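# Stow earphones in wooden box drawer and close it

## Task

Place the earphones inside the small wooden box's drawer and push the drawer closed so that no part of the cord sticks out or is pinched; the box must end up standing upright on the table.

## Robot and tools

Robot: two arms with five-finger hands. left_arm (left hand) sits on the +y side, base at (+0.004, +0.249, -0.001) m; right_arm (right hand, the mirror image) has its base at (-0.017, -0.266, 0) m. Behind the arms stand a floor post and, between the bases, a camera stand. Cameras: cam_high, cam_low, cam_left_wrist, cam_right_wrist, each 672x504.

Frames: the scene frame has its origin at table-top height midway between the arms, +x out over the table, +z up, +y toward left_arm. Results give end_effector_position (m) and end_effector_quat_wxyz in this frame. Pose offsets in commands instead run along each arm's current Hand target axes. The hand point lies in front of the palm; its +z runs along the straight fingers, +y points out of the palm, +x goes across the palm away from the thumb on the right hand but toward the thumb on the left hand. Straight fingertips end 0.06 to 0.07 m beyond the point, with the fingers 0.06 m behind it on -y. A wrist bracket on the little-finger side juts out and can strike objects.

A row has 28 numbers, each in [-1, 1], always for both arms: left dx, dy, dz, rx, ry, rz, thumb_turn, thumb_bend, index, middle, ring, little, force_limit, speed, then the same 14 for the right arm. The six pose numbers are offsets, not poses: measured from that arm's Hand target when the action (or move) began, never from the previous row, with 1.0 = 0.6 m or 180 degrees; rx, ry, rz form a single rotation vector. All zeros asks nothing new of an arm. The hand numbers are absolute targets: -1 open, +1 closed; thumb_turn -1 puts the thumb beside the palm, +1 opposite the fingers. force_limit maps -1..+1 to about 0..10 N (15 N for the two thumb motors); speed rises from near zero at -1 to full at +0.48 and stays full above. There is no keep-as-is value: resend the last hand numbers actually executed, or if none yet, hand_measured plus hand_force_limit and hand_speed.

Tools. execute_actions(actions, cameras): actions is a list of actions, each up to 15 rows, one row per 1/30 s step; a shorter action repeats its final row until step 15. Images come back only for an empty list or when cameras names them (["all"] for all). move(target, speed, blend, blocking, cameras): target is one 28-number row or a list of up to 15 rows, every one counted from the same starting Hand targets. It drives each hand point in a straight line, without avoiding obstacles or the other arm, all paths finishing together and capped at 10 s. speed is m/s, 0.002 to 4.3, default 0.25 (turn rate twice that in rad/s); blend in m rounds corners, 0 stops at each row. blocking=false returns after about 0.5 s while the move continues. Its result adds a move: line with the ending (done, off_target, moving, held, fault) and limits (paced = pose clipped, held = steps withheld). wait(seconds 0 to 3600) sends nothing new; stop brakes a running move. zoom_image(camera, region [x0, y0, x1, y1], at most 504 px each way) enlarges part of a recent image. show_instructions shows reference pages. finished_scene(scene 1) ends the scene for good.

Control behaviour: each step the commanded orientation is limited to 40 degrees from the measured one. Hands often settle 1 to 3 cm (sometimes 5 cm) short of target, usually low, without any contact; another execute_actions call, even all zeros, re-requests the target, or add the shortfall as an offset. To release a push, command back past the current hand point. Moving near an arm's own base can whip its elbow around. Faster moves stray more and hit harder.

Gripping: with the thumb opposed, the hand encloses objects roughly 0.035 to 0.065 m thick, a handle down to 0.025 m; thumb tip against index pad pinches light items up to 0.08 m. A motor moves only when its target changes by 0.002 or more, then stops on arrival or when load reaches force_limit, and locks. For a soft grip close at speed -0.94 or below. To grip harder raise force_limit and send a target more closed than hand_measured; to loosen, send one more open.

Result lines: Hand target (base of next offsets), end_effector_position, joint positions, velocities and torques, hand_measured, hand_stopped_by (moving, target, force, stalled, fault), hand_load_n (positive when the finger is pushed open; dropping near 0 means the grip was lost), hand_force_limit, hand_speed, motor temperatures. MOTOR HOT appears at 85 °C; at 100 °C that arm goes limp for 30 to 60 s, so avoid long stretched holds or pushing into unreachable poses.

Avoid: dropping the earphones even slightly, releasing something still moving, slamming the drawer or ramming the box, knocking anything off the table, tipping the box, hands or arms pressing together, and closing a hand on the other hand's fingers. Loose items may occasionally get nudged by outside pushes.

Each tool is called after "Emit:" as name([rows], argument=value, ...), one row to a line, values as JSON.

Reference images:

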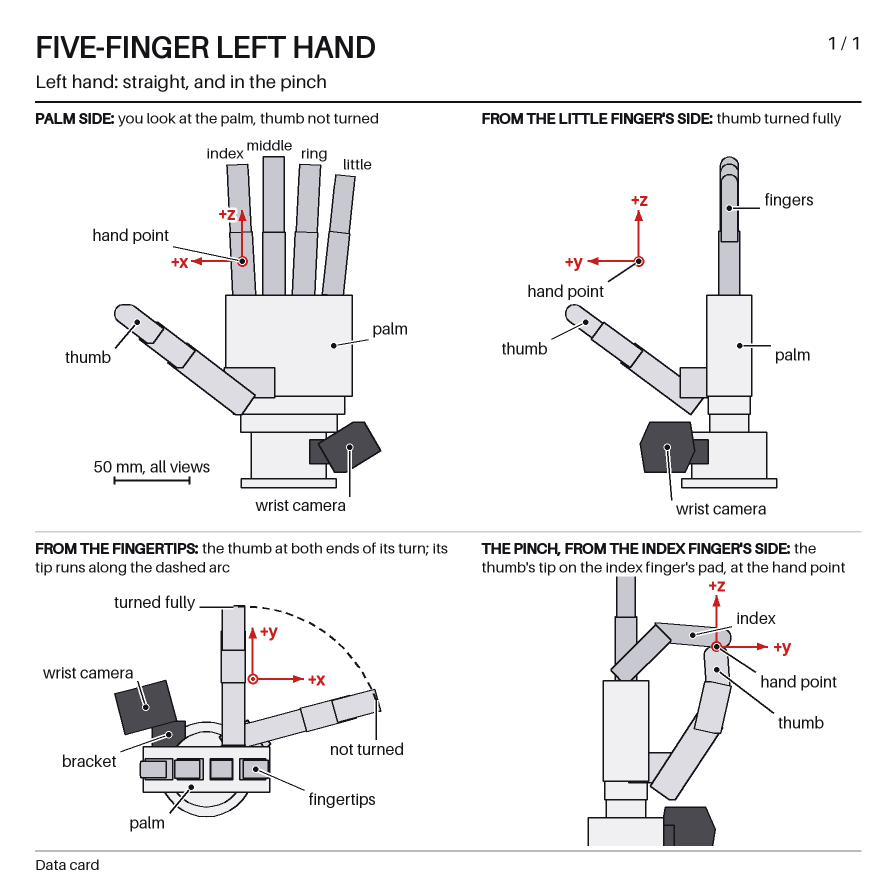

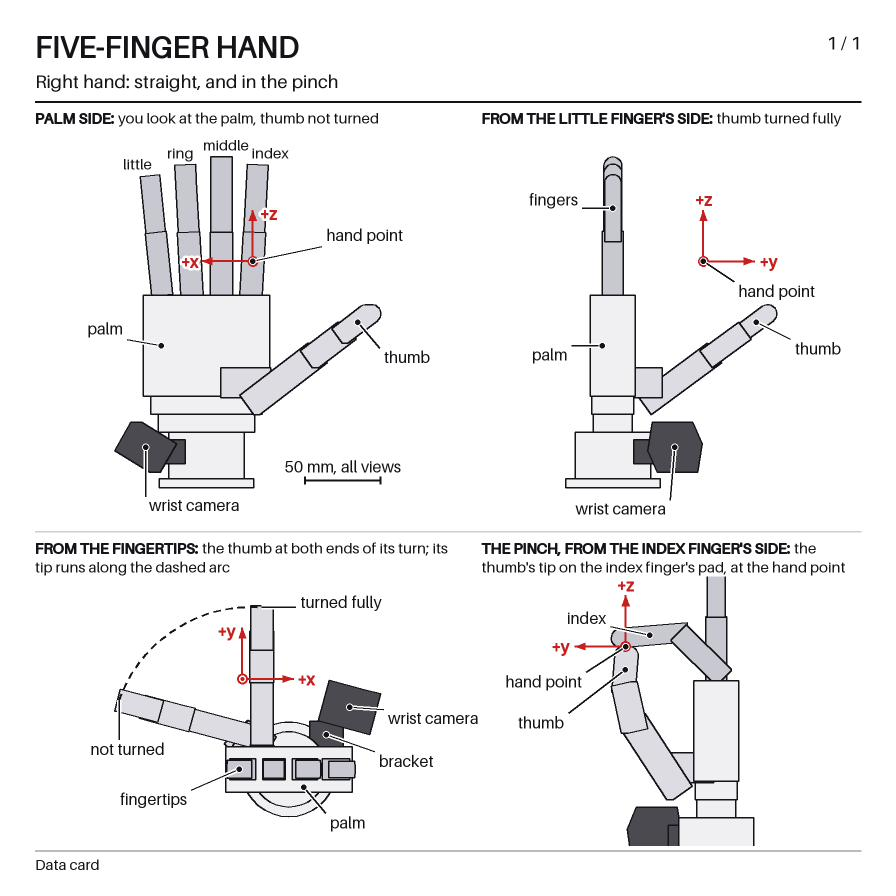

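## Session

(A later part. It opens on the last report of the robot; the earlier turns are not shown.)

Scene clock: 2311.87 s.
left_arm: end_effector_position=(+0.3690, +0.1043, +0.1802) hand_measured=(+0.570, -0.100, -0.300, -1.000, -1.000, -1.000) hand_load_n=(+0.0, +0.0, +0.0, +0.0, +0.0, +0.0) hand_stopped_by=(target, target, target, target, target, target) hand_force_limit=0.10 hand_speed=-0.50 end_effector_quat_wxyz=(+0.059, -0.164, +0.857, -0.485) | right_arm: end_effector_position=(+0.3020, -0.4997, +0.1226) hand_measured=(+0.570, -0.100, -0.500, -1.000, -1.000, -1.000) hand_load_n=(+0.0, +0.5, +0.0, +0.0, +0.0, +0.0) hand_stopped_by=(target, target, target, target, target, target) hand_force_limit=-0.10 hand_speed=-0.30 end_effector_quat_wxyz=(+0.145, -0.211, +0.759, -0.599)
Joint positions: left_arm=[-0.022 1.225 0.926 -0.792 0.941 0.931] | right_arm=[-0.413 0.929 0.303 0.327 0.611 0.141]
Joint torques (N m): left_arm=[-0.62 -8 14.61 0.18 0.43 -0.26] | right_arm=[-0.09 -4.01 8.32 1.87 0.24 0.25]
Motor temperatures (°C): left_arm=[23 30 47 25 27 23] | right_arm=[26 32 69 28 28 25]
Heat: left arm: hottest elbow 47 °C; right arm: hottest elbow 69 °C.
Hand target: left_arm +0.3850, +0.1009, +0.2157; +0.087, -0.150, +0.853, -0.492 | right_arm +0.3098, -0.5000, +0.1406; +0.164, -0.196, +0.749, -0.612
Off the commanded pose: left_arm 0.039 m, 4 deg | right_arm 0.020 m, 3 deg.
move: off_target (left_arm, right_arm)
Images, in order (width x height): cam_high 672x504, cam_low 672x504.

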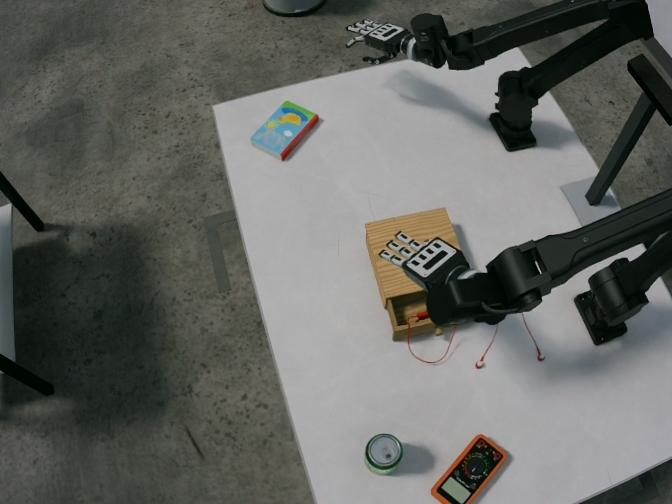

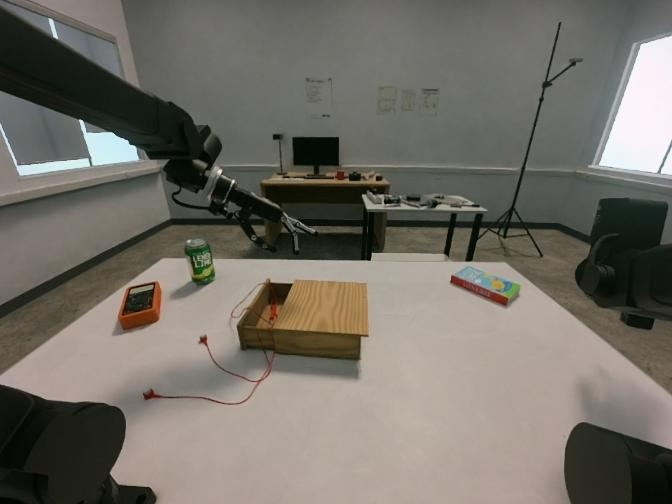

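Emit:
move(target=[-0.0998,0.21,-0.1112,0,0,0,0.57,-0.1,-0.3,-1,-1,-1,0.1,-0.5,0,0,0,0,0,0,0.57,-0.1,-0.5,-1,-1,-1,-0.1,-0.3], cameras=["cam_low","cam_high","cam_left_wrist"], speed=0.15)

Emit:
zoom_image(camera="cam_left_wrist", region=[0, 60, 400, 460])

Scene clock: 2350.67 s.
left_arm: end_effector_position=(+0.3791, +0.2258, +0.1239) hand_measured=(+0.570, -0.100, -0.300, -1.000, -1.000, -1.000) hand_load_n=(+0.0, +0.0, +0.0, +0.0, +0.0, +0.0) hand_stopped_by=(target, target, target, target, target, target) hand_force_limit=0.10 hand_speed=-0.50 end_effector_quat_wxyz=(+0.063, -0.165, +0.853, -0.491) | right_arm: end_effector_position=(+0.3020, -0.4997, +0.1226) hand_measured=(+0.570, -0.100, -0.500, -1.000, -1.000, -1.000) hand_load_n=(+0.0, +0.0, +0.0, +0.0, +0.0, +0.0) hand_stopped_by=(target, target, target, target, target, target) hand_force_limit=-0.10 hand_speed=-0.30 end_effector_quat_wxyz=(+0.145, -0.211, +0.759, -0.599)
Joint positions: left_arm=[0.306 1.439 0.986 -1.111 1.036 1.5] | right_arm=[-0.413 0.929 0.303 0.327 0.611 0.141]
Joint torques (N m): left_arm=[1.03 -7.24 13.05 -0.57 1.07 0.18] | right_arm=[-0.32 -3.96 8.31 1.85 0.24 0.25]
Motor temperatures (°C): left_arm=[23 30 52 25 27 23] | right_arm=[26 31 66 28 28 25]
Heat: left arm: hottest elbow 52 °C; right arm: hottest elbow 66 °C.
Hand target: left_arm +0.4000, +0.2349, +0.1401; +0.087, -0.150, +0.853, -0.492 | right_arm +0.3098, -0.5000, +0.1406; +0.164, -0.196, +0.749, -0.612
Off the commanded pose: left_arm 0.028 m, 3 deg | right_arm 0.020 m, 3 deg.
move: off_target (left_arm)
cam_left_wrist: T_world_to_cam=[[-0.04197, -0.52233, 0.85171, 0.0263], [-0.95266, 0.27786, 0.12346, 0.27647], [-0.30114, -0.8062, -0.50927, 0.47347]] pos_world=[0.40707, 0.31863, 0.18459]
Images, in order (width x height): cam_high 672x504, cam_low 672x504, cam_left_wrist 672x504.

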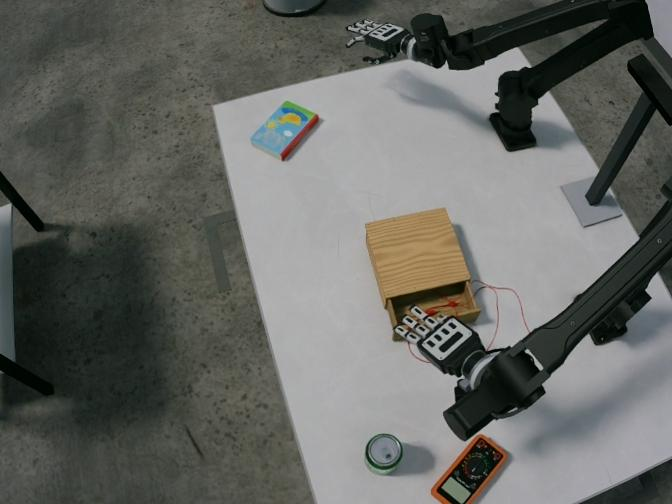

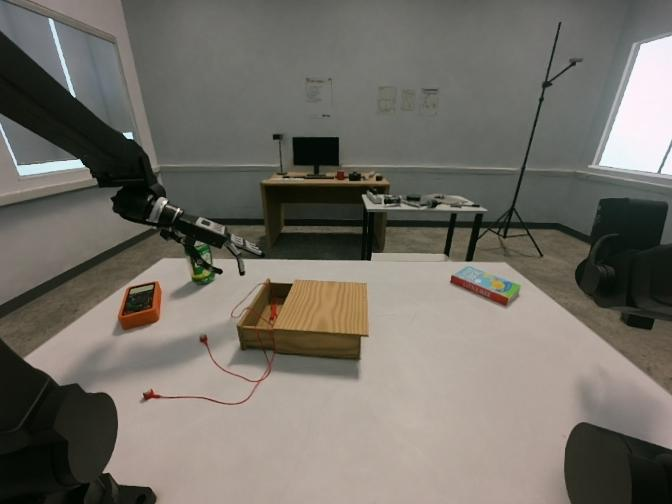

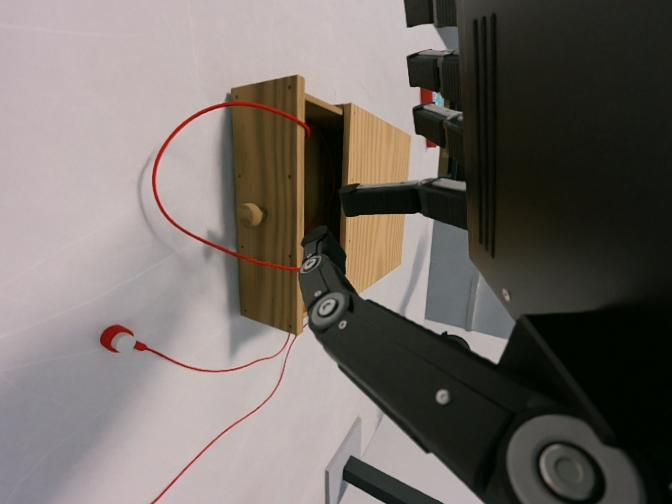

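Scaled by 1.260 from the camera's image (finer frame: 960x720).

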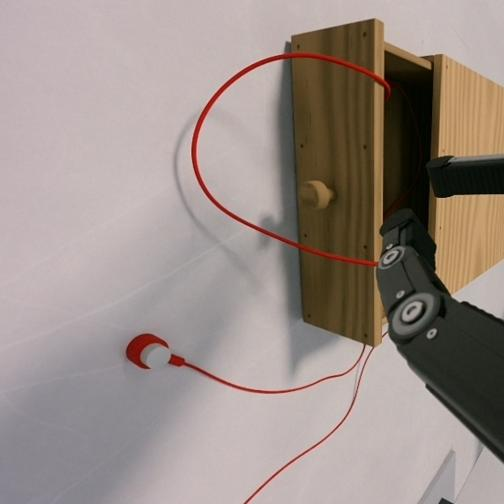

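Emit:
move(target=[-0.0387,0.0657,0.0335,0,0,0,0.57,-0.1,-0.3,-1,-1,-1,0.1,-0.5,0,0,0,0,0,0,0.57,-0.1,-0.5,-1,-1,-1,-0.1,-0.3], cameras=["cam_low","cam_left_wrist"], speed=0.1)

Emit:
zoom_image(camera="cam_left_wrist", region=[100, 60, 440, 400])

Emit:
zoom_image(camera="cam_low", region=[180, 220, 320, 350])

Scene clock: 2400.33 s.
left_arm: end_effector_position=(+0.3931, +0.2318, +0.0820) hand_measured=(+0.570, -0.100, -0.300, -1.000, -1.000, -1.000) hand_load_n=(+0.0, +0.0, +0.0, +0.0, +0.0, +0.0) hand_stopped_by=(target, target, target, target, target, target) hand_force_limit=0.10 hand_speed=-0.50 end_effector_quat_wxyz=(+0.048, -0.170, +0.852, -0.493) | right_arm: end_effector_position=(+0.3020, -0.4997, +0.1226) hand_measured=(+0.570, -0.100, -0.500, -1.000, -1.000, -1.000) hand_load_n=(+0.0, +0.0, +0.0, +0.0, +0.0, +0.0) hand_stopped_by=(target, target, target, target, target, target) hand_force_limit=-0.10 hand_speed=-0.30 end_effector_quat_wxyz=(+0.145, -0.211, +0.759, -0.599)
Joint positions: left_arm=[0.309 1.558 0.989 -1.04 1.036 1.517] | right_arm=[-0.413 0.929 0.303 0.327 0.611 0.141]
Joint torques (N m): left_arm=[0.44 -8.18 12.05 0.57 1.02 0.15] | right_arm=[-0.32 -3.96 8.32 1.85 0.24 0.25]
Motor temperatures (°C): left_arm=[23 30 53 24 29 23] | right_arm=[26 31 63 28 28 25]
Heat: left arm: hottest elbow 53 °C; right arm: hottest elbow 63 °C.
Hand target: left_arm +0.4211, +0.2451, +0.0959; +0.087, -0.150, +0.853, -0.492 | right_arm +0.3098, -0.5000, +0.1406; +0.164, -0.196, +0.749, -0.612
Off the commanded pose: left_arm 0.034 m, 5 deg | right_arm 0.020 m, 3 deg.
move: off_target (left_arm)
cam_left_wrist: T_world_to_cam=[[-0.0205, -0.51404, 0.85752, 0.05489], [-0.94724, 0.28439, 0.14783, 0.28771], [-0.31986, -0.80925, -0.49275, 0.46787]] pos_world=[0.42331, 0.32502, 0.14094]

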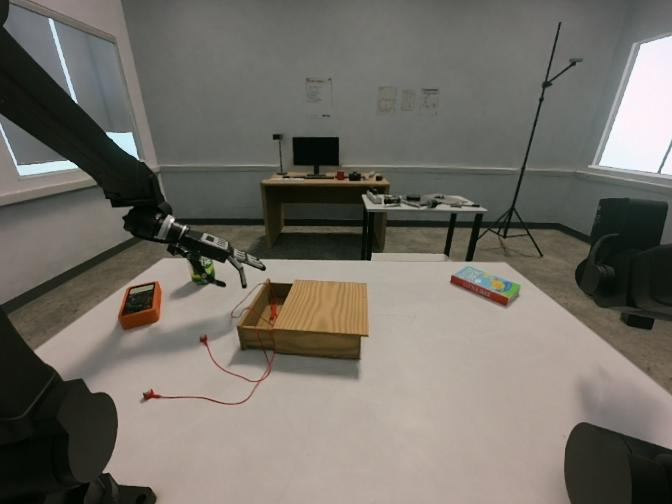

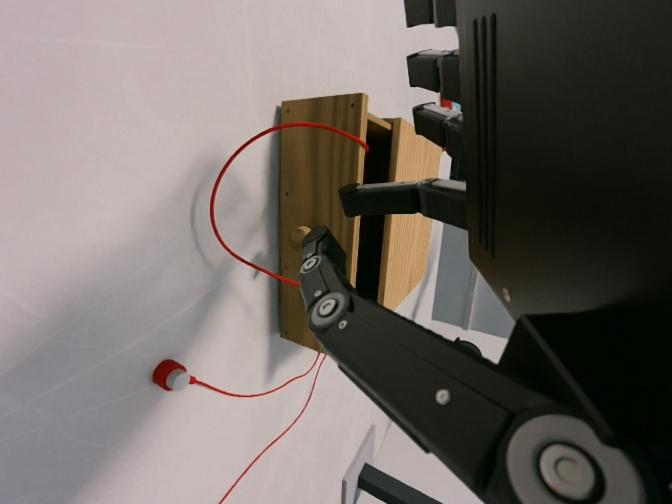

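Scaled by 1.482 from the camera's image (finer frame: 960x720).

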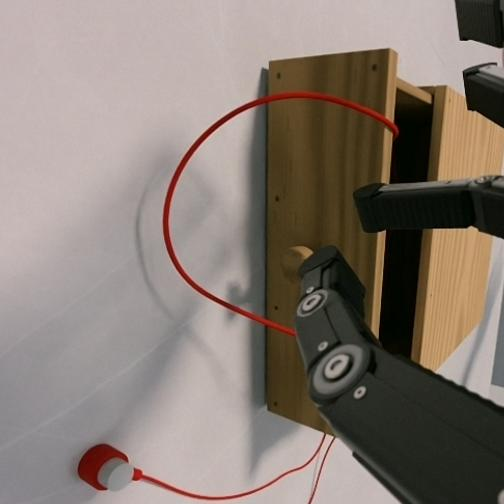

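Scaled by 3.600 from the camera's image (finer frame: 960x720).

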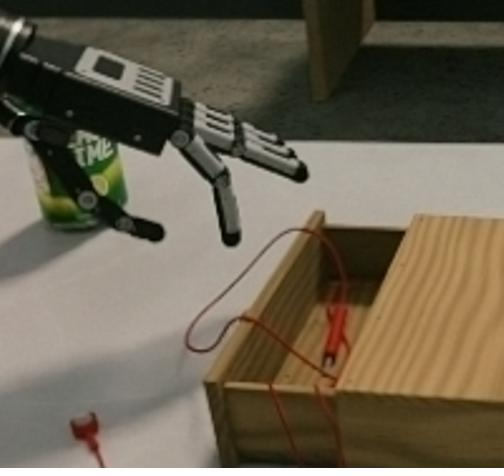

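Emit:
move(target=[-0.017,0.0813,0.0318,0,0,0,0.57,-0.1,-0.3,-1,-1,-1,0.1,-0.5,0,0,0,0,0,0,0.57,-0.1,-0.5,-1,-1,-1,-0.1,-0.3], cameras=["cam_low","cam_left_wrist"], speed=0.06)

Emit:
zoom_image(camera="cam_left_wrist", region=[180, 60, 440, 320])

Emit:
zoom_image(camera="cam_low", region=[180, 220, 320, 350])

Scene clock: 2426.13 s.
left_arm: end_effector_position=(+0.4096, +0.2453, +0.0383) hand_measured=(+0.570, -0.100, -0.300, -1.000, -1.000, -1.000) hand_load_n=(+0.0, +0.0, +0.0, +0.0, +0.0, +0.0) hand_stopped_by=(target, target, target, target, target, target) hand_force_limit=0.10 hand_speed=-0.50 end_effector_quat_wxyz=(+0.059, -0.163, +0.853, -0.492) | right_arm: end_effector_position=(+0.3020, -0.4997, +0.1226) hand_measured=(+0.570, -0.100, -0.500, -1.000, -1.000, -1.000) hand_load_n=(+0.0, +0.0, +0.0, +0.0, +0.0, +0.0) hand_stopped_by=(target, target, target, target, target, target) hand_force_limit=-0.10 hand_speed=-0.30 end_effector_quat_wxyz=(+0.145, -0.211, +0.759, -0.599)
Joint positions: left_arm=[0.328 1.666 0.989 -0.938 1.036 1.554] | right_arm=[-0.413 0.929 0.303 0.327 0.611 0.141]
Joint torques (N m): left_arm=[0.44 -9.52 9.35 0.55 1.04 0.12] | right_arm=[-0.38 -3.96 8.32 1.85 0.24 0.25]
Motor temperatures (°C): left_arm=[23 31 52 24 29 23] | right_arm=[26 31 62 28 28 25]
Heat: left arm: hottest elbow 52 °C; right arm: hottest elbow 62 °C.
Hand target: left_arm +0.4280, +0.2560, +0.0441; +0.087, -0.150, +0.853, -0.492 | right_arm +0.3098, -0.5000, +0.1406; +0.164, -0.196, +0.749, -0.612
Off the commanded pose: left_arm 0.022 m, 3 deg | right_arm 0.020 m, 3 deg.
move: off_target (left_arm)
cam_left_wrist: T_world_to_cam=[[-0.04159, -0.52043, 0.85289, 0.10997], [-0.95049, 0.2837, 0.12677, 0.30823], [-0.30794, -0.8054, -0.50647, 0.45722]] pos_world=[0.43835, 0.33803, 0.0987]

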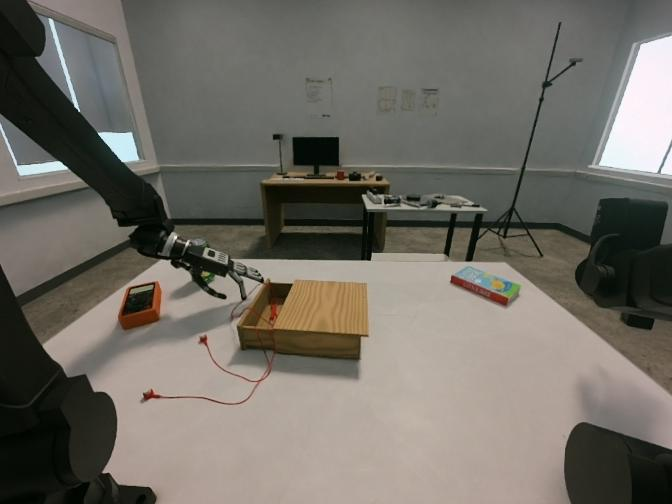

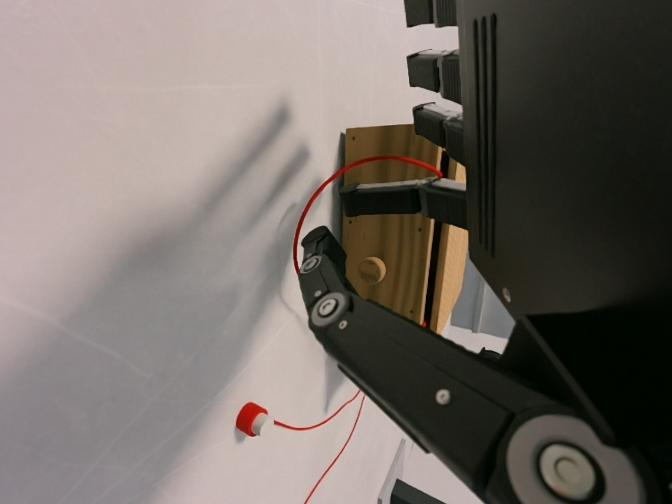

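Scaled by 1.938 from the camera's image (finer frame: 960x720).

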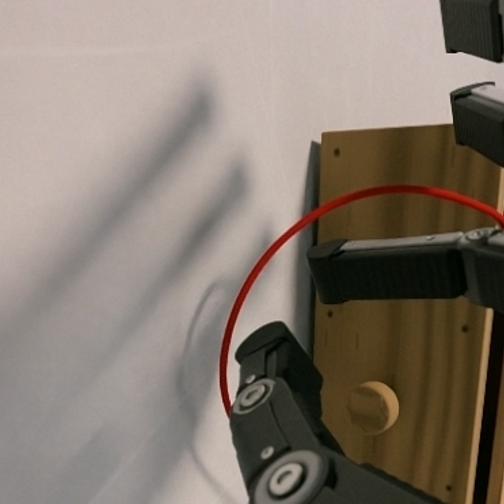

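Scaled by 3.600 from the camera's image (finer frame: 960x720).

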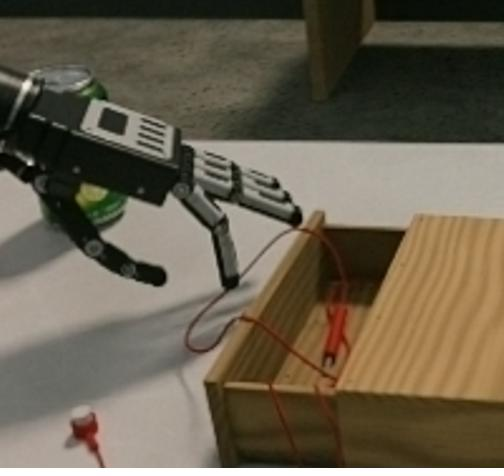

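Emit:
move([
  [0,-0.1587,-0.0917,0,0,0,0.57,-0.1,-0.3,-1,-1,-1,0.1,-0.5,0,0,0,0,0,0,0.57,-0.1,-0.5,-1,-1,-1,-0.1,-0.3],
  [0.1815,-0.1687,-0.0447,0.0497,-0.321,-0.15,0.57,-0.1,-0.3,-1,-1,-1,0.1,-0.5,0,0,0,0,0,0,0.57,-0.1,-0.5,-1,-1,-1,-0.1,-0.3],
], cameras=["cam_high","cam_low","cam_left_wrist"], speed=0.15, blend=[0.02, 0])

Emit:
zoom_image(camera="cam_left_wrist", region=[0, 60, 400, 460])

Scene clock: 2527.57 s.
left_arm: end_effector_position=(+0.3341, +0.1961, +0.1406) hand_measured=(+0.570, -0.100, -0.300, -1.000, -1.000, -1.000) hand_load_n=(+0.0, +0.0, +0.0, +0.0, +0.0, +0.0) hand_stopped_by=(target, target, target, target, target, target) hand_force_limit=0.10 hand_speed=-0.50 end_effector_quat_wxyz=(+0.382, -0.547, +0.615, -0.420) | right_arm: end_effector_position=(+0.3020, -0.4997, +0.1226) hand_measured=(+0.570, -0.100, -0.500, -1.000, -1.000, -1.000) hand_load_n=(+0.0, +0.0, +0.0, -0.5, +0.0, +0.0) hand_stopped_by=(target, target, target, target, target, target) hand_force_limit=-0.10 hand_speed=-0.30 end_effector_quat_wxyz=(+0.145, -0.211, +0.759, -0.599)
Joint positions: left_arm=[-0.042 0.548 0.303 -0.119 0.066 0.037] | right_arm=[-0.413 0.929 0.303 0.327 0.611 0.141]
Joint torques (N m): left_arm=[-1.14 -0.79 10.03 1.85 -0.27 -0.18] | right_arm=[-0.32 -3.96 8.34 1.85 0.24 0.25]
Motor temperatures (°C): left_arm=[23 30 47 24 29 23] | right_arm=[25 30 59 28 28 25]
Heat: left arm: hottest elbow 47 °C; right arm: hottest elbow 59 °C.
Hand target: left_arm +0.3350, +0.1930, +0.1451; +0.382, -0.546, +0.610, -0.427 | right_arm +0.3098, -0.5000, +0.1406; +0.164, -0.196, +0.749, -0.612
Off the commanded pose: left_arm 0.006 m, 1 deg | right_arm 0.020 m, 3 deg.
move: done
cam_left_wrist: T_world_to_cam=[[0.29314, -0.30848, 0.90494, -0.16674], [-0.67693, -0.73537, -0.03139, 0.36812], [0.67515, -0.60338, -0.42439, 0.06662]] pos_world=[0.25309, 0.25947, 0.19072]

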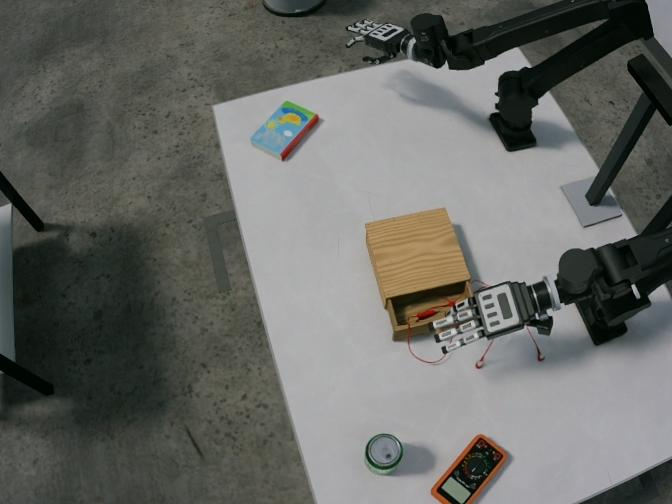

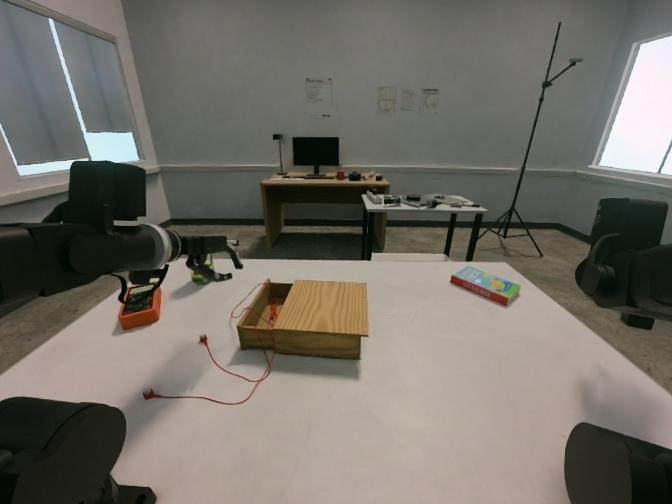

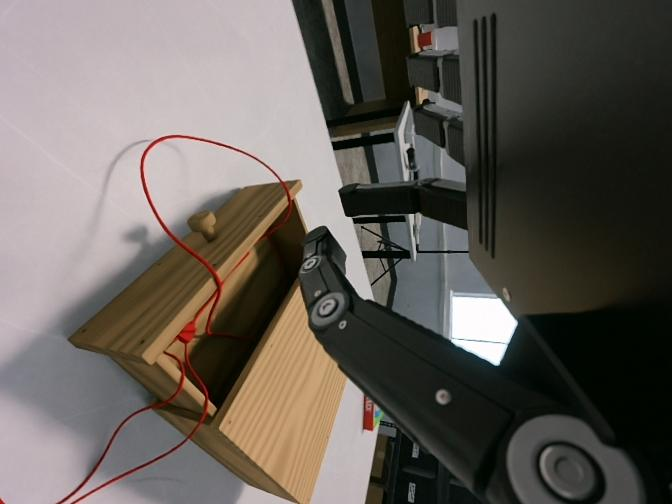

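Scaled by 1.260 from the camera's image (finer frame: 960x720).

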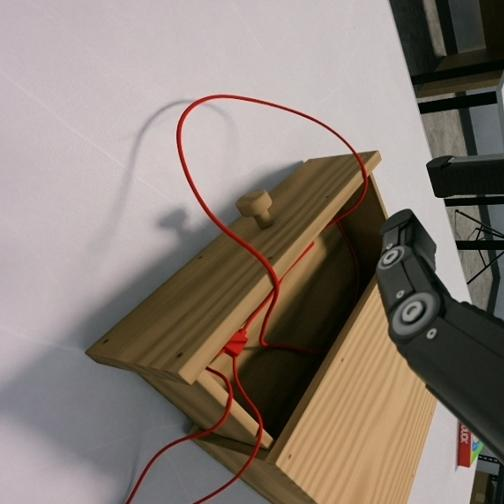

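Emit:
execute_actions(actions=[])

Scene clock: 2571.80 s.
left_arm: end_effector_position=(+0.3341, +0.1961, +0.1406) hand_measured=(+0.570, -0.100, -0.300, -1.000, -1.000, -1.000) hand_load_n=(+0.0, +0.0, +0.0, -0.5, -0.5, +0.0) hand_stopped_by=(target, target, target, target, target, target) hand_force_limit=0.10 hand_speed=-0.50 end_effector_quat_wxyz=(+0.382, -0.547, +0.615, -0.420) | right_arm: end_effector_position=(+0.3020, -0.4997, +0.1226) hand_measured=(+0.570, -0.100, -0.500, -1.000, -1.000, -1.000) hand_load_n=(+0.0, +0.0, +0.0, +0.0, +0.0, +0.0) hand_stopped_by=(target, target, target, target, target, target) hand_force_limit=-0.10 hand_speed=-0.30 end_effector_quat_wxyz=(+0.145, -0.211, +0.759, -0.599)
Joint positions: left_arm=[-0.042 0.548 0.303 -0.119 0.066 0.037] | right_arm=[-0.413 0.929 0.303 0.327 0.611 0.141]
Joint velocities: within noise
Joint torques (N m): left_arm=[-0.91 -0.15 10.13 1.87 -0.31 -0.18] | right_arm=[-0.32 -3.96 8.34 1.85 0.24 0.25]
Motor temperatures (°C): left_arm=[23 29 47 25 28 23] | right_arm=[25 30 59 28 28 25]
Heat: left arm: hottest elbow 47 °C; right arm: hottest elbow 59 °C.
Hand target: left_arm +0.3350, +0.1930, +0.1451; +0.382, -0.546, +0.610, -0.427 | right_arm +0.3098, -0.5000, +0.1406; +0.164, -0.196, +0.749, -0.612
Off the commanded pose: left_arm 0.006 m, 1 deg | right_arm 0.020 m, 3 deg.
camera_calibration:
cam_left_wrist: T_world_to_cam=[[0.29314, -0.30848, 0.90494, -0.16674], [-0.67693, -0.73537, -0.03139, 0.36812], [0.67515, -0.60338, -0.42439, 0.06662]] pos_world=[0.25309, 0.25947, 0.19072]
cam_right_wrist: T_world_to_cam=[[-0.34718, 0.03959, -0.93696, 0.24273], [0.44028, 0.88903, -0.12558, 0.3257], [0.82802, -0.45613, -0.32609, -0.32089]] pos_world=[0.20658, -0.44554, 0.16369]

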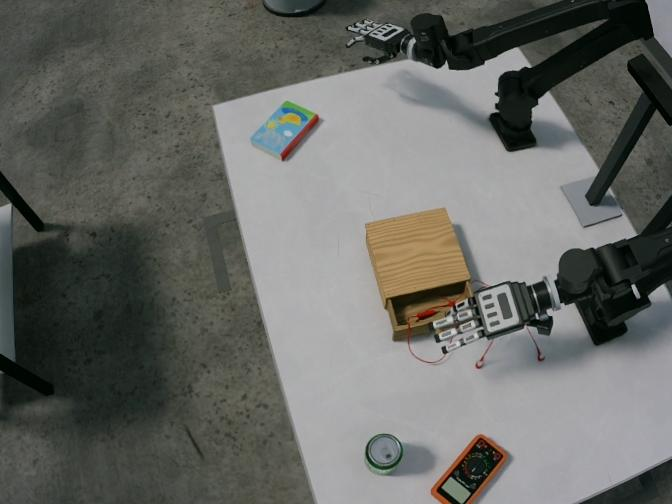

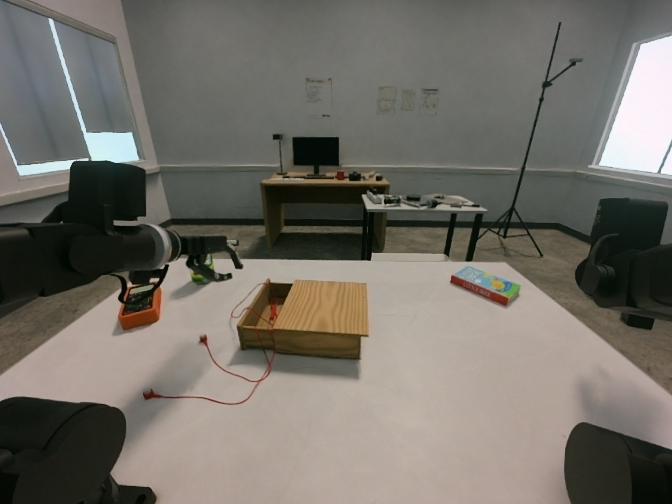

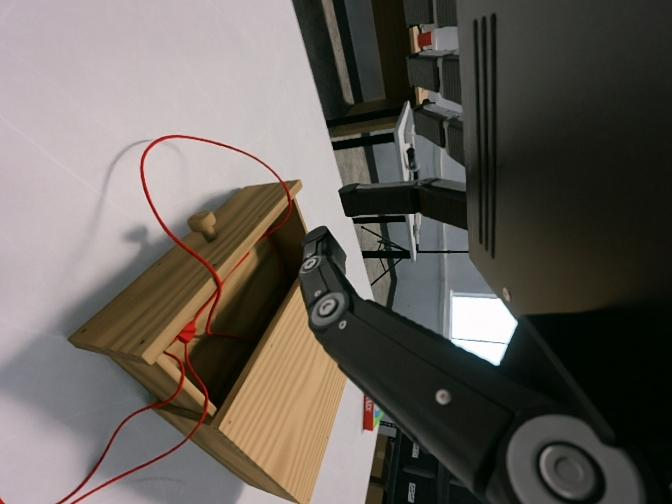

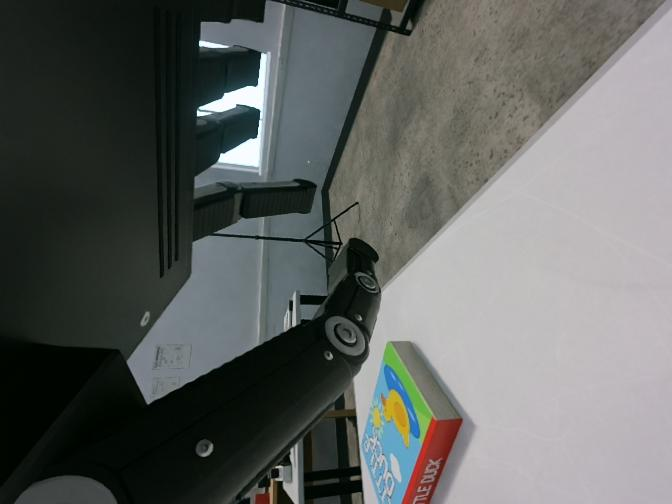

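Emit:
move(target=[0.009,0.075,0.034,0,0,0,0.57,-0.1,-0.3,-1,-1,-1,0.1,-0.5,0,0,0,0,0,0,0.57,-0.1,-0.5,-1,-1,-1,-0.1,-0.3], speed=0.1, cameras=["cam_left_wrist","cam_low"])

Scene clock: 2585.17 s.
left_arm: end_effector_position=(+0.3330, +0.1899, +0.0899) hand_measured=(+0.570, -0.100, -0.300, -1.000, -1.000, -1.000) hand_load_n=(+0.0, +0.0, +0.0, +0.0, +0.0, -0.5) hand_stopped_by=(target, target, target, target, target, target) hand_force_limit=0.10 hand_speed=-0.50 end_effector_quat_wxyz=(+0.378, -0.549, +0.618, -0.417) | right_arm: end_effector_position=(+0.3020, -0.4997, +0.1226) hand_measured=(+0.570, -0.100, -0.500, -1.000, -1.000, -1.000) hand_load_n=(+0.0, +0.0, +0.0, +0.0, +0.0, +0.0) hand_stopped_by=(target, target, target, target, target, target) hand_force_limit=-0.10 hand_speed=-0.30 end_effector_quat_wxyz=(+0.145, -0.211, +0.759, -0.599)
Joint positions: left_arm=[-0.076 0.66 0.196 0.089 0.037 0.026] | right_arm=[-0.413 0.929 0.303 0.327 0.611 0.141]
Joint torques (N m): left_arm=[-0.85 1.67 9.47 2.95 -0.27 -0.21] | right_arm=[-0.32 -3.96 8.34 1.87 0.24 0.25]
Motor temperatures (°C): left_arm=[23 29 47 25 27 23] | right_arm=[25 30 59 28 28 25]
Heat: left arm: hottest elbow 47 °C; right arm: hottest elbow 59 °C.
Hand target: left_arm +0.3381, +0.1872, +0.0958; +0.382, -0.546, +0.610, -0.427 | right_arm +0.3098, -0.5000, +0.1406; +0.164, -0.196, +0.749, -0.612
Off the commanded pose: left_arm 0.008 m, 2 deg | right_arm 0.020 m, 3 deg.
move: done
cam_left_wrist: T_world_to_cam=[[0.30377, -0.31037, 0.90077, -0.12523], [-0.67927, -0.73351, -0.02366, 0.36102], [0.66807, -0.60468, -0.43364, 0.04551]] pos_world=[0.25287, 0.25346, 0.14109]
Images, in order (width x height): cam_low 672x504, cam_left_wrist 672x504.

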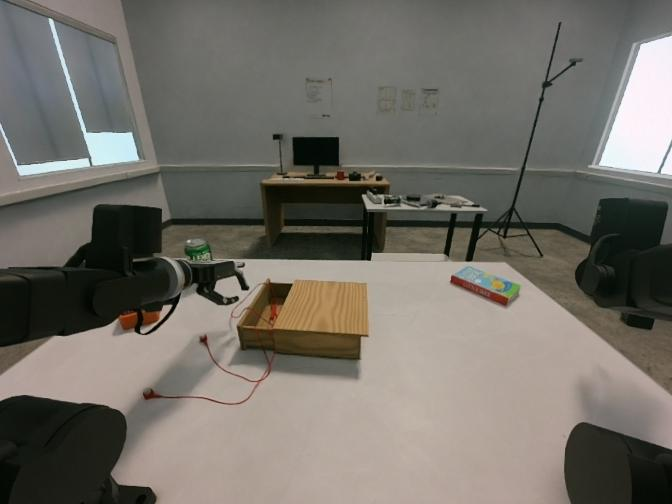

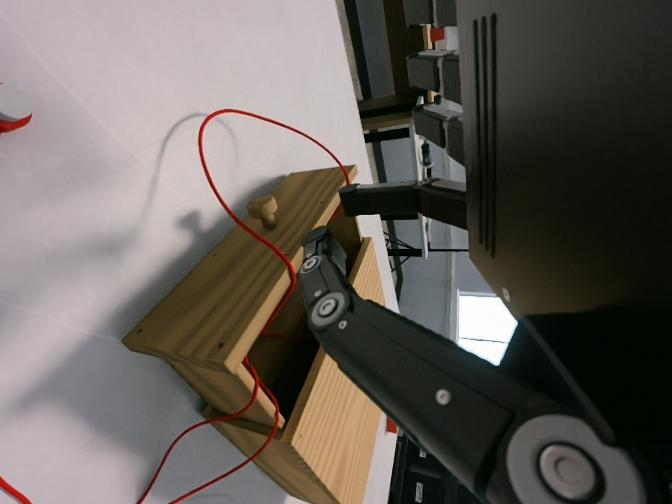

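Emit:
zoom_image(camera="cam_left_wrist", region=[180, 90, 400, 320])

Emit:
zoom_image(camera="cam_low", region=[140, 230, 380, 420])

Scaled by 2.191 from the camera's image (finer frame: 960x720).

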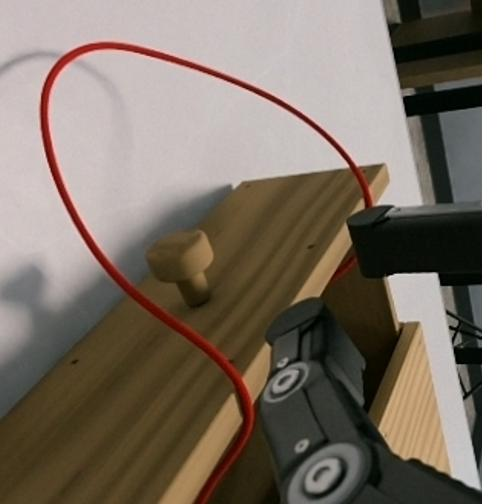

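Scaled by 2.100 from the camera's image (finer frame: 960x720).

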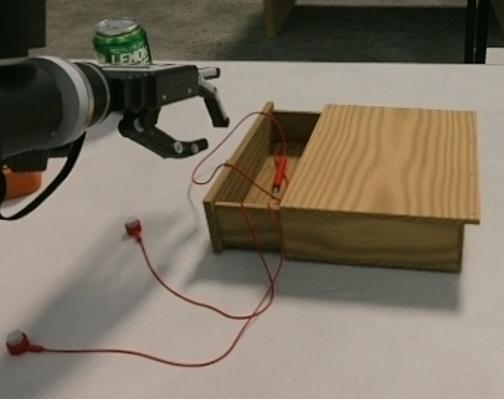

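Emit:
move(target=[0.0004,0.0565,0.001,0,0,0,0.57,-0.1,-0.3,-1,-1,-1,0.1,-0.5,0,0,0,0,0,0,0.57,-0.1,-0.5,-1,-1,-1,-0.1,-0.3], speed=0.08, cameras=["cam_left_wrist","cam_low"])

Emit:
zoom_image(camera="cam_left_wrist", region=[180, 90, 430, 340])

Emit:
zoom_image(camera="cam_low", region=[140, 230, 380, 420])

Scene clock: 2629.20 s.
left_arm: end_effector_position=(+0.3222, +0.1906, +0.0577) hand_measured=(+0.570, -0.100, -0.300, -1.000, -1.000, -1.000) hand_load_n=(+0.0, +0.5, +0.0, -0.5, +0.0, +0.0) hand_stopped_by=(target, target, target, target, target, target) hand_force_limit=0.10 hand_speed=-0.50 end_effector_quat_wxyz=(+0.378, -0.549, +0.618, -0.417) | right_arm: end_effector_position=(+0.3020, -0.4997, +0.1226) hand_measured=(+0.570, -0.100, -0.500, -1.000, -1.000, -1.000) hand_load_n=(+0.0, +0.0, +0.0, +0.0, +0.0, +0.0) hand_stopped_by=(target, target, target, target, target, target) hand_force_limit=-0.10 hand_speed=-0.30 end_effector_quat_wxyz=(+0.145, -0.211, +0.759, -0.599)
Joint positions: left_arm=[-0.076 0.717 0.111 0.23 0.037 0.026] | right_arm=[-0.413 0.929 0.303 0.327 0.611 0.141]
Joint torques (N m): left_arm=[0.21 1.14 8.91 2.97 -0.22 -0.24] | right_arm=[-0.38 -4.01 8.34 1.85 0.24 0.25]
Motor temperatures (°C): left_arm=[23 28 49 25 27 23] | right_arm=[25 30 58 28 28 25]
Heat: left arm: hottest elbow 49 °C; right arm: hottest elbow 58 °C.
Hand target: left_arm +0.3271, +0.1882, +0.0638; +0.382, -0.546, +0.610, -0.427 | right_arm +0.3098, -0.5000, +0.1406; +0.164, -0.196, +0.749, -0.612
Off the commanded pose: left_arm 0.008 m, 2 deg | right_arm 0.020 m, 3 deg.
move: done
cam_left_wrist: T_world_to_cam=[[0.30377, -0.31037, 0.90077, -0.09273], [-0.67927, -0.73351, -0.02366, 0.35343], [0.66807, -0.60468, -0.43364, 0.03919]] pos_world=[0.24207, 0.25416, 0.10889]
Images, in order (width x height): cam_low 672x504, cam_left_wrist 672x504.

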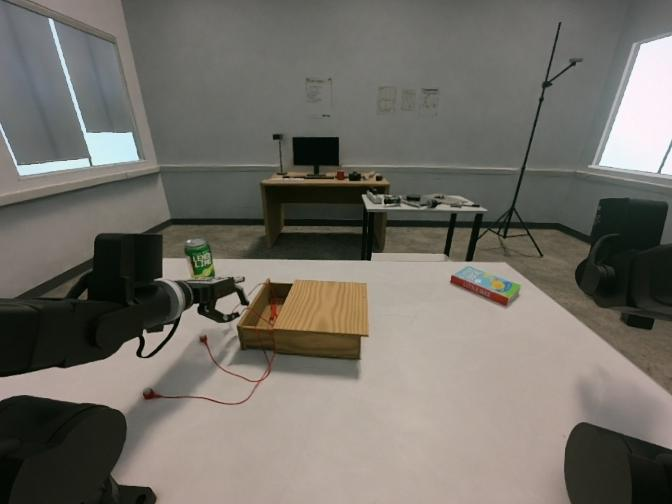

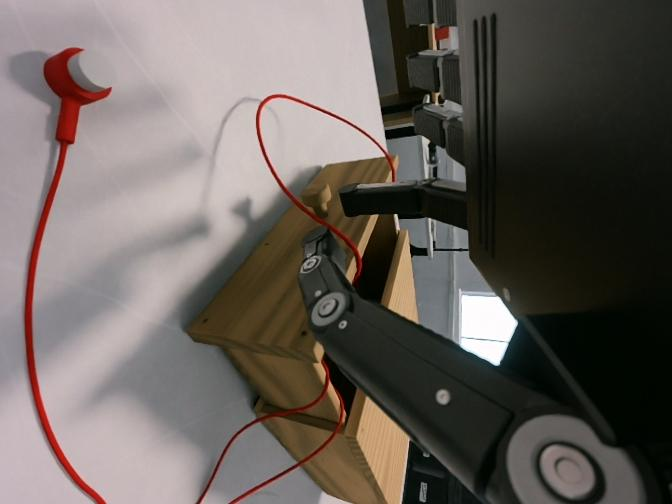

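Scaled by 2.016 from the camera's image (finer frame: 960x720).

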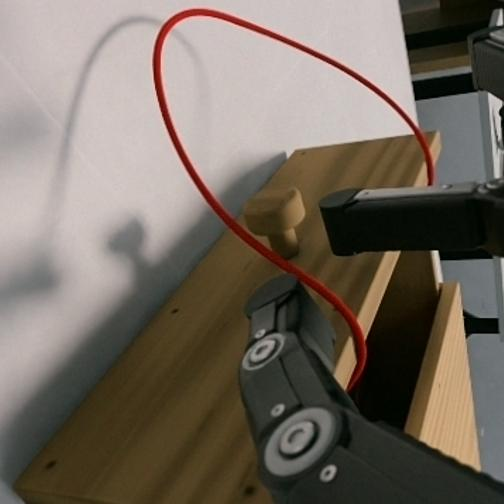

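Scaled by 2.100 from the camera's image (finer frame: 960x720).

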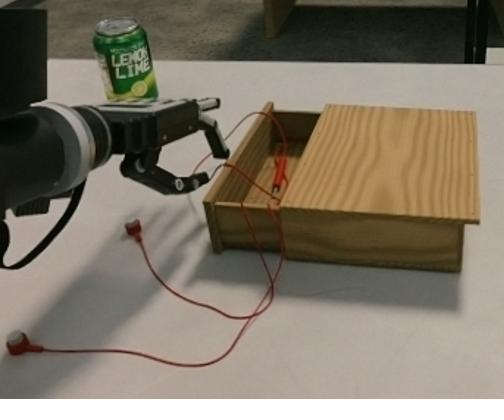

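Emit:
execute_actions([
  [[0,0,0,0,0,0,0.57,-0.1,0.5,-1,-1,-1,0.1,-0.75,0,0,0,0,0,0,0.57,-0.1,-0.5,-1,-1,-1,-0.1,-0.3]],
  [[0,0,0,0,0,0,0.57,-0.1,0.5,-1,-1,-1,0.1,-0.75,0,0,0,0,0,0,0.57,-0.1,-0.5,-1,-1,-1,-0.1,-0.3]],
  [[0,0,0,0,0,0,0.57,-0.1,0.5,-1,-1,-1,0.1,-0.75,0,0,0,0,0,0,0.57,-0.1,-0.5,-1,-1,-1,-0.1,-0.3]],
], cameras=["cam_left_wrist","cam_low"])

Emit:
zoom_image(camera="cam_left_wrist", region=[180, 90, 430, 340])

Scene clock: 2643.50 s.
left_arm: end_effector_position=(+0.3222, +0.1906, +0.0577) hand_measured=(+0.570, -0.100, +0.248, -1.000, -1.000, -1.000) hand_load_n=(+0.0, +1.0, +6.0, +0.0, +0.0, +0.0) hand_stopped_by=(target, target, force, target, target, target) hand_force_limit=0.10 hand_speed=-0.75 end_effector_quat_wxyz=(+0.378, -0.549, +0.618, -0.417) | right_arm: end_effector_position=(+0.3020, -0.4997, +0.1226) hand_measured=(+0.570, -0.100, -0.500, -1.000, -1.000, -1.000) hand_load_n=(+0.0, +0.0, +0.0, +0.0, +0.0, +0.0) hand_stopped_by=(target, target, target, target, target, target) hand_force_limit=-0.10 hand_speed=-0.30 end_effector_quat_wxyz=(+0.145, -0.211, +0.759, -0.599)
Joint positions: left_arm=[-0.076 0.717 0.111 0.23 0.037 0.026] | right_arm=[-0.413 0.929 0.303 0.327 0.611 0.141]
Joint torques (N m): left_arm=[-0.85 0.91 8.72 2.88 -0.22 -0.21] | right_arm=[-0.32 -3.96 8.34 1.87 0.24 0.25]
Motor temperatures (°C): left_arm=[23 28 48 25 27 23] | right_arm=[25 30 58 28 28 25]
Heat: left arm: hottest elbow 48 °C; right arm: hottest elbow 58 °C.
Hand target: left_arm +0.3271, +0.1882, +0.0638; +0.382, -0.546, +0.610, -0.427 | right_arm +0.3098, -0.5000, +0.1406; +0.164, -0.196, +0.749, -0.612
Off the commanded pose: left_arm 0.008 m, 2 deg | right_arm 0.020 m, 3 deg.
Step readings (end_effector_position of left_arm | right_arm):
0: (+0.3222, +0.1906, +0.0577) | (+0.3020, -0.4997, +0.1226)
1: (+0.3222, +0.1906, +0.0577) | (+0.3020, -0.4997, +0.1226)
2: (+0.3222, +0.1906, +0.0577) | (+0.3020, -0.4997, +0.1226)
4: (+0.3222, +0.1906, +0.0577) | (+0.3020, -0.4997, +0.1226)
8: (+0.3222, +0.1906, +0.0577) | (+0.3020, -0.4997, +0.1226)
15: (+0.3222, +0.1906, +0.0577) | (+0.3020, -0.4997, +0.1226)
16: (+0.3222, +0.1906, +0.0577) | (+0.3020, -0.4997, +0.1226)
17: (+0.3222, +0.1906, +0.0577) | (+0.3020, -0.4997, +0.1226)
19: (+0.3222, +0.1906, +0.0577) | (+0.3020, -0.4997, +0.1226)
23: (+0.3222, +0.1906, +0.0577) | (+0.3020, -0.4997, +0.1226)
30: (+0.3222, +0.1906, +0.0577) | (+0.3020, -0.4997, +0.1226)
31: (+0.3222, +0.1906, +0.0577) | (+0.3020, -0.4997, +0.1226)
32: (+0.3222, +0.1906, +0.0577) | (+0.3020, -0.4997, +0.1226)
34: (+0.3222, +0.1906, +0.0577) | (+0.3020, -0.4997, +0.1226)
38: (+0.3222, +0.1906, +0.0577) | (+0.3020, -0.4997, +0.1226)
45: (+0.3222, +0.1906, +0.0577) | (+0.3020, -0.4997, +0.1226)
cam_left_wrist: T_world_to_cam=[[0.30377, -0.31037, 0.90077, -0.09273], [-0.67927, -0.73351, -0.02366, 0.35343], [0.66807, -0.60468, -0.43364, 0.03919]] pos_world=[0.24207, 0.25416, 0.10889]
Images, in order (width x height): cam_low 672x504, cam_left_wrist 672x504.

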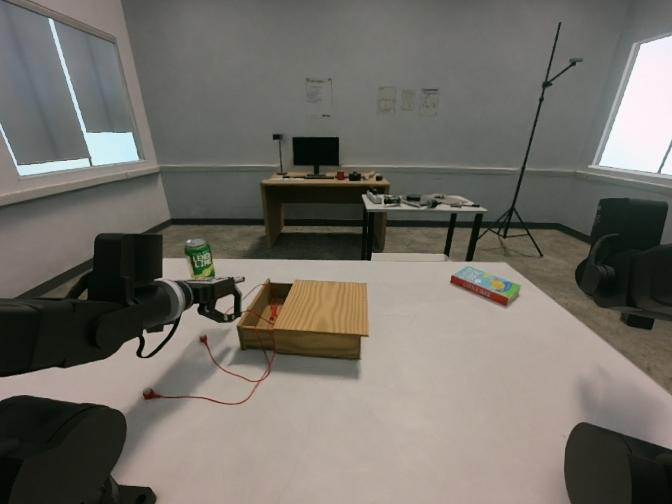

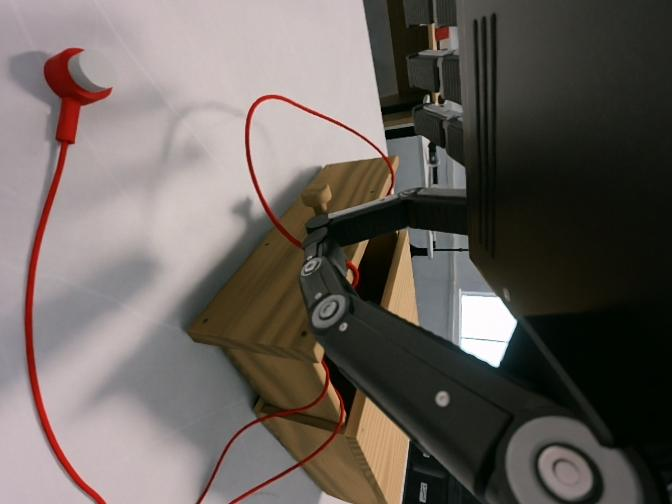

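Scaled by 2.016 from the camera's image (finer frame: 960x720).

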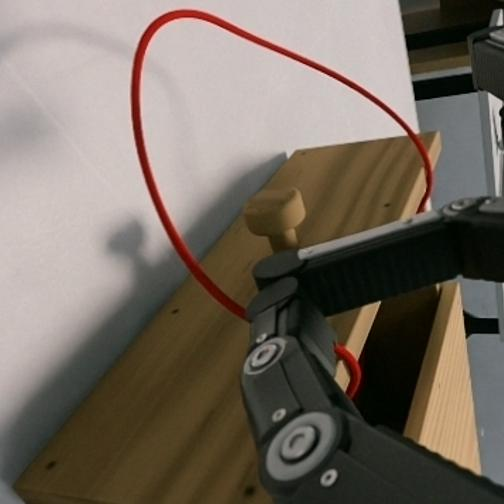

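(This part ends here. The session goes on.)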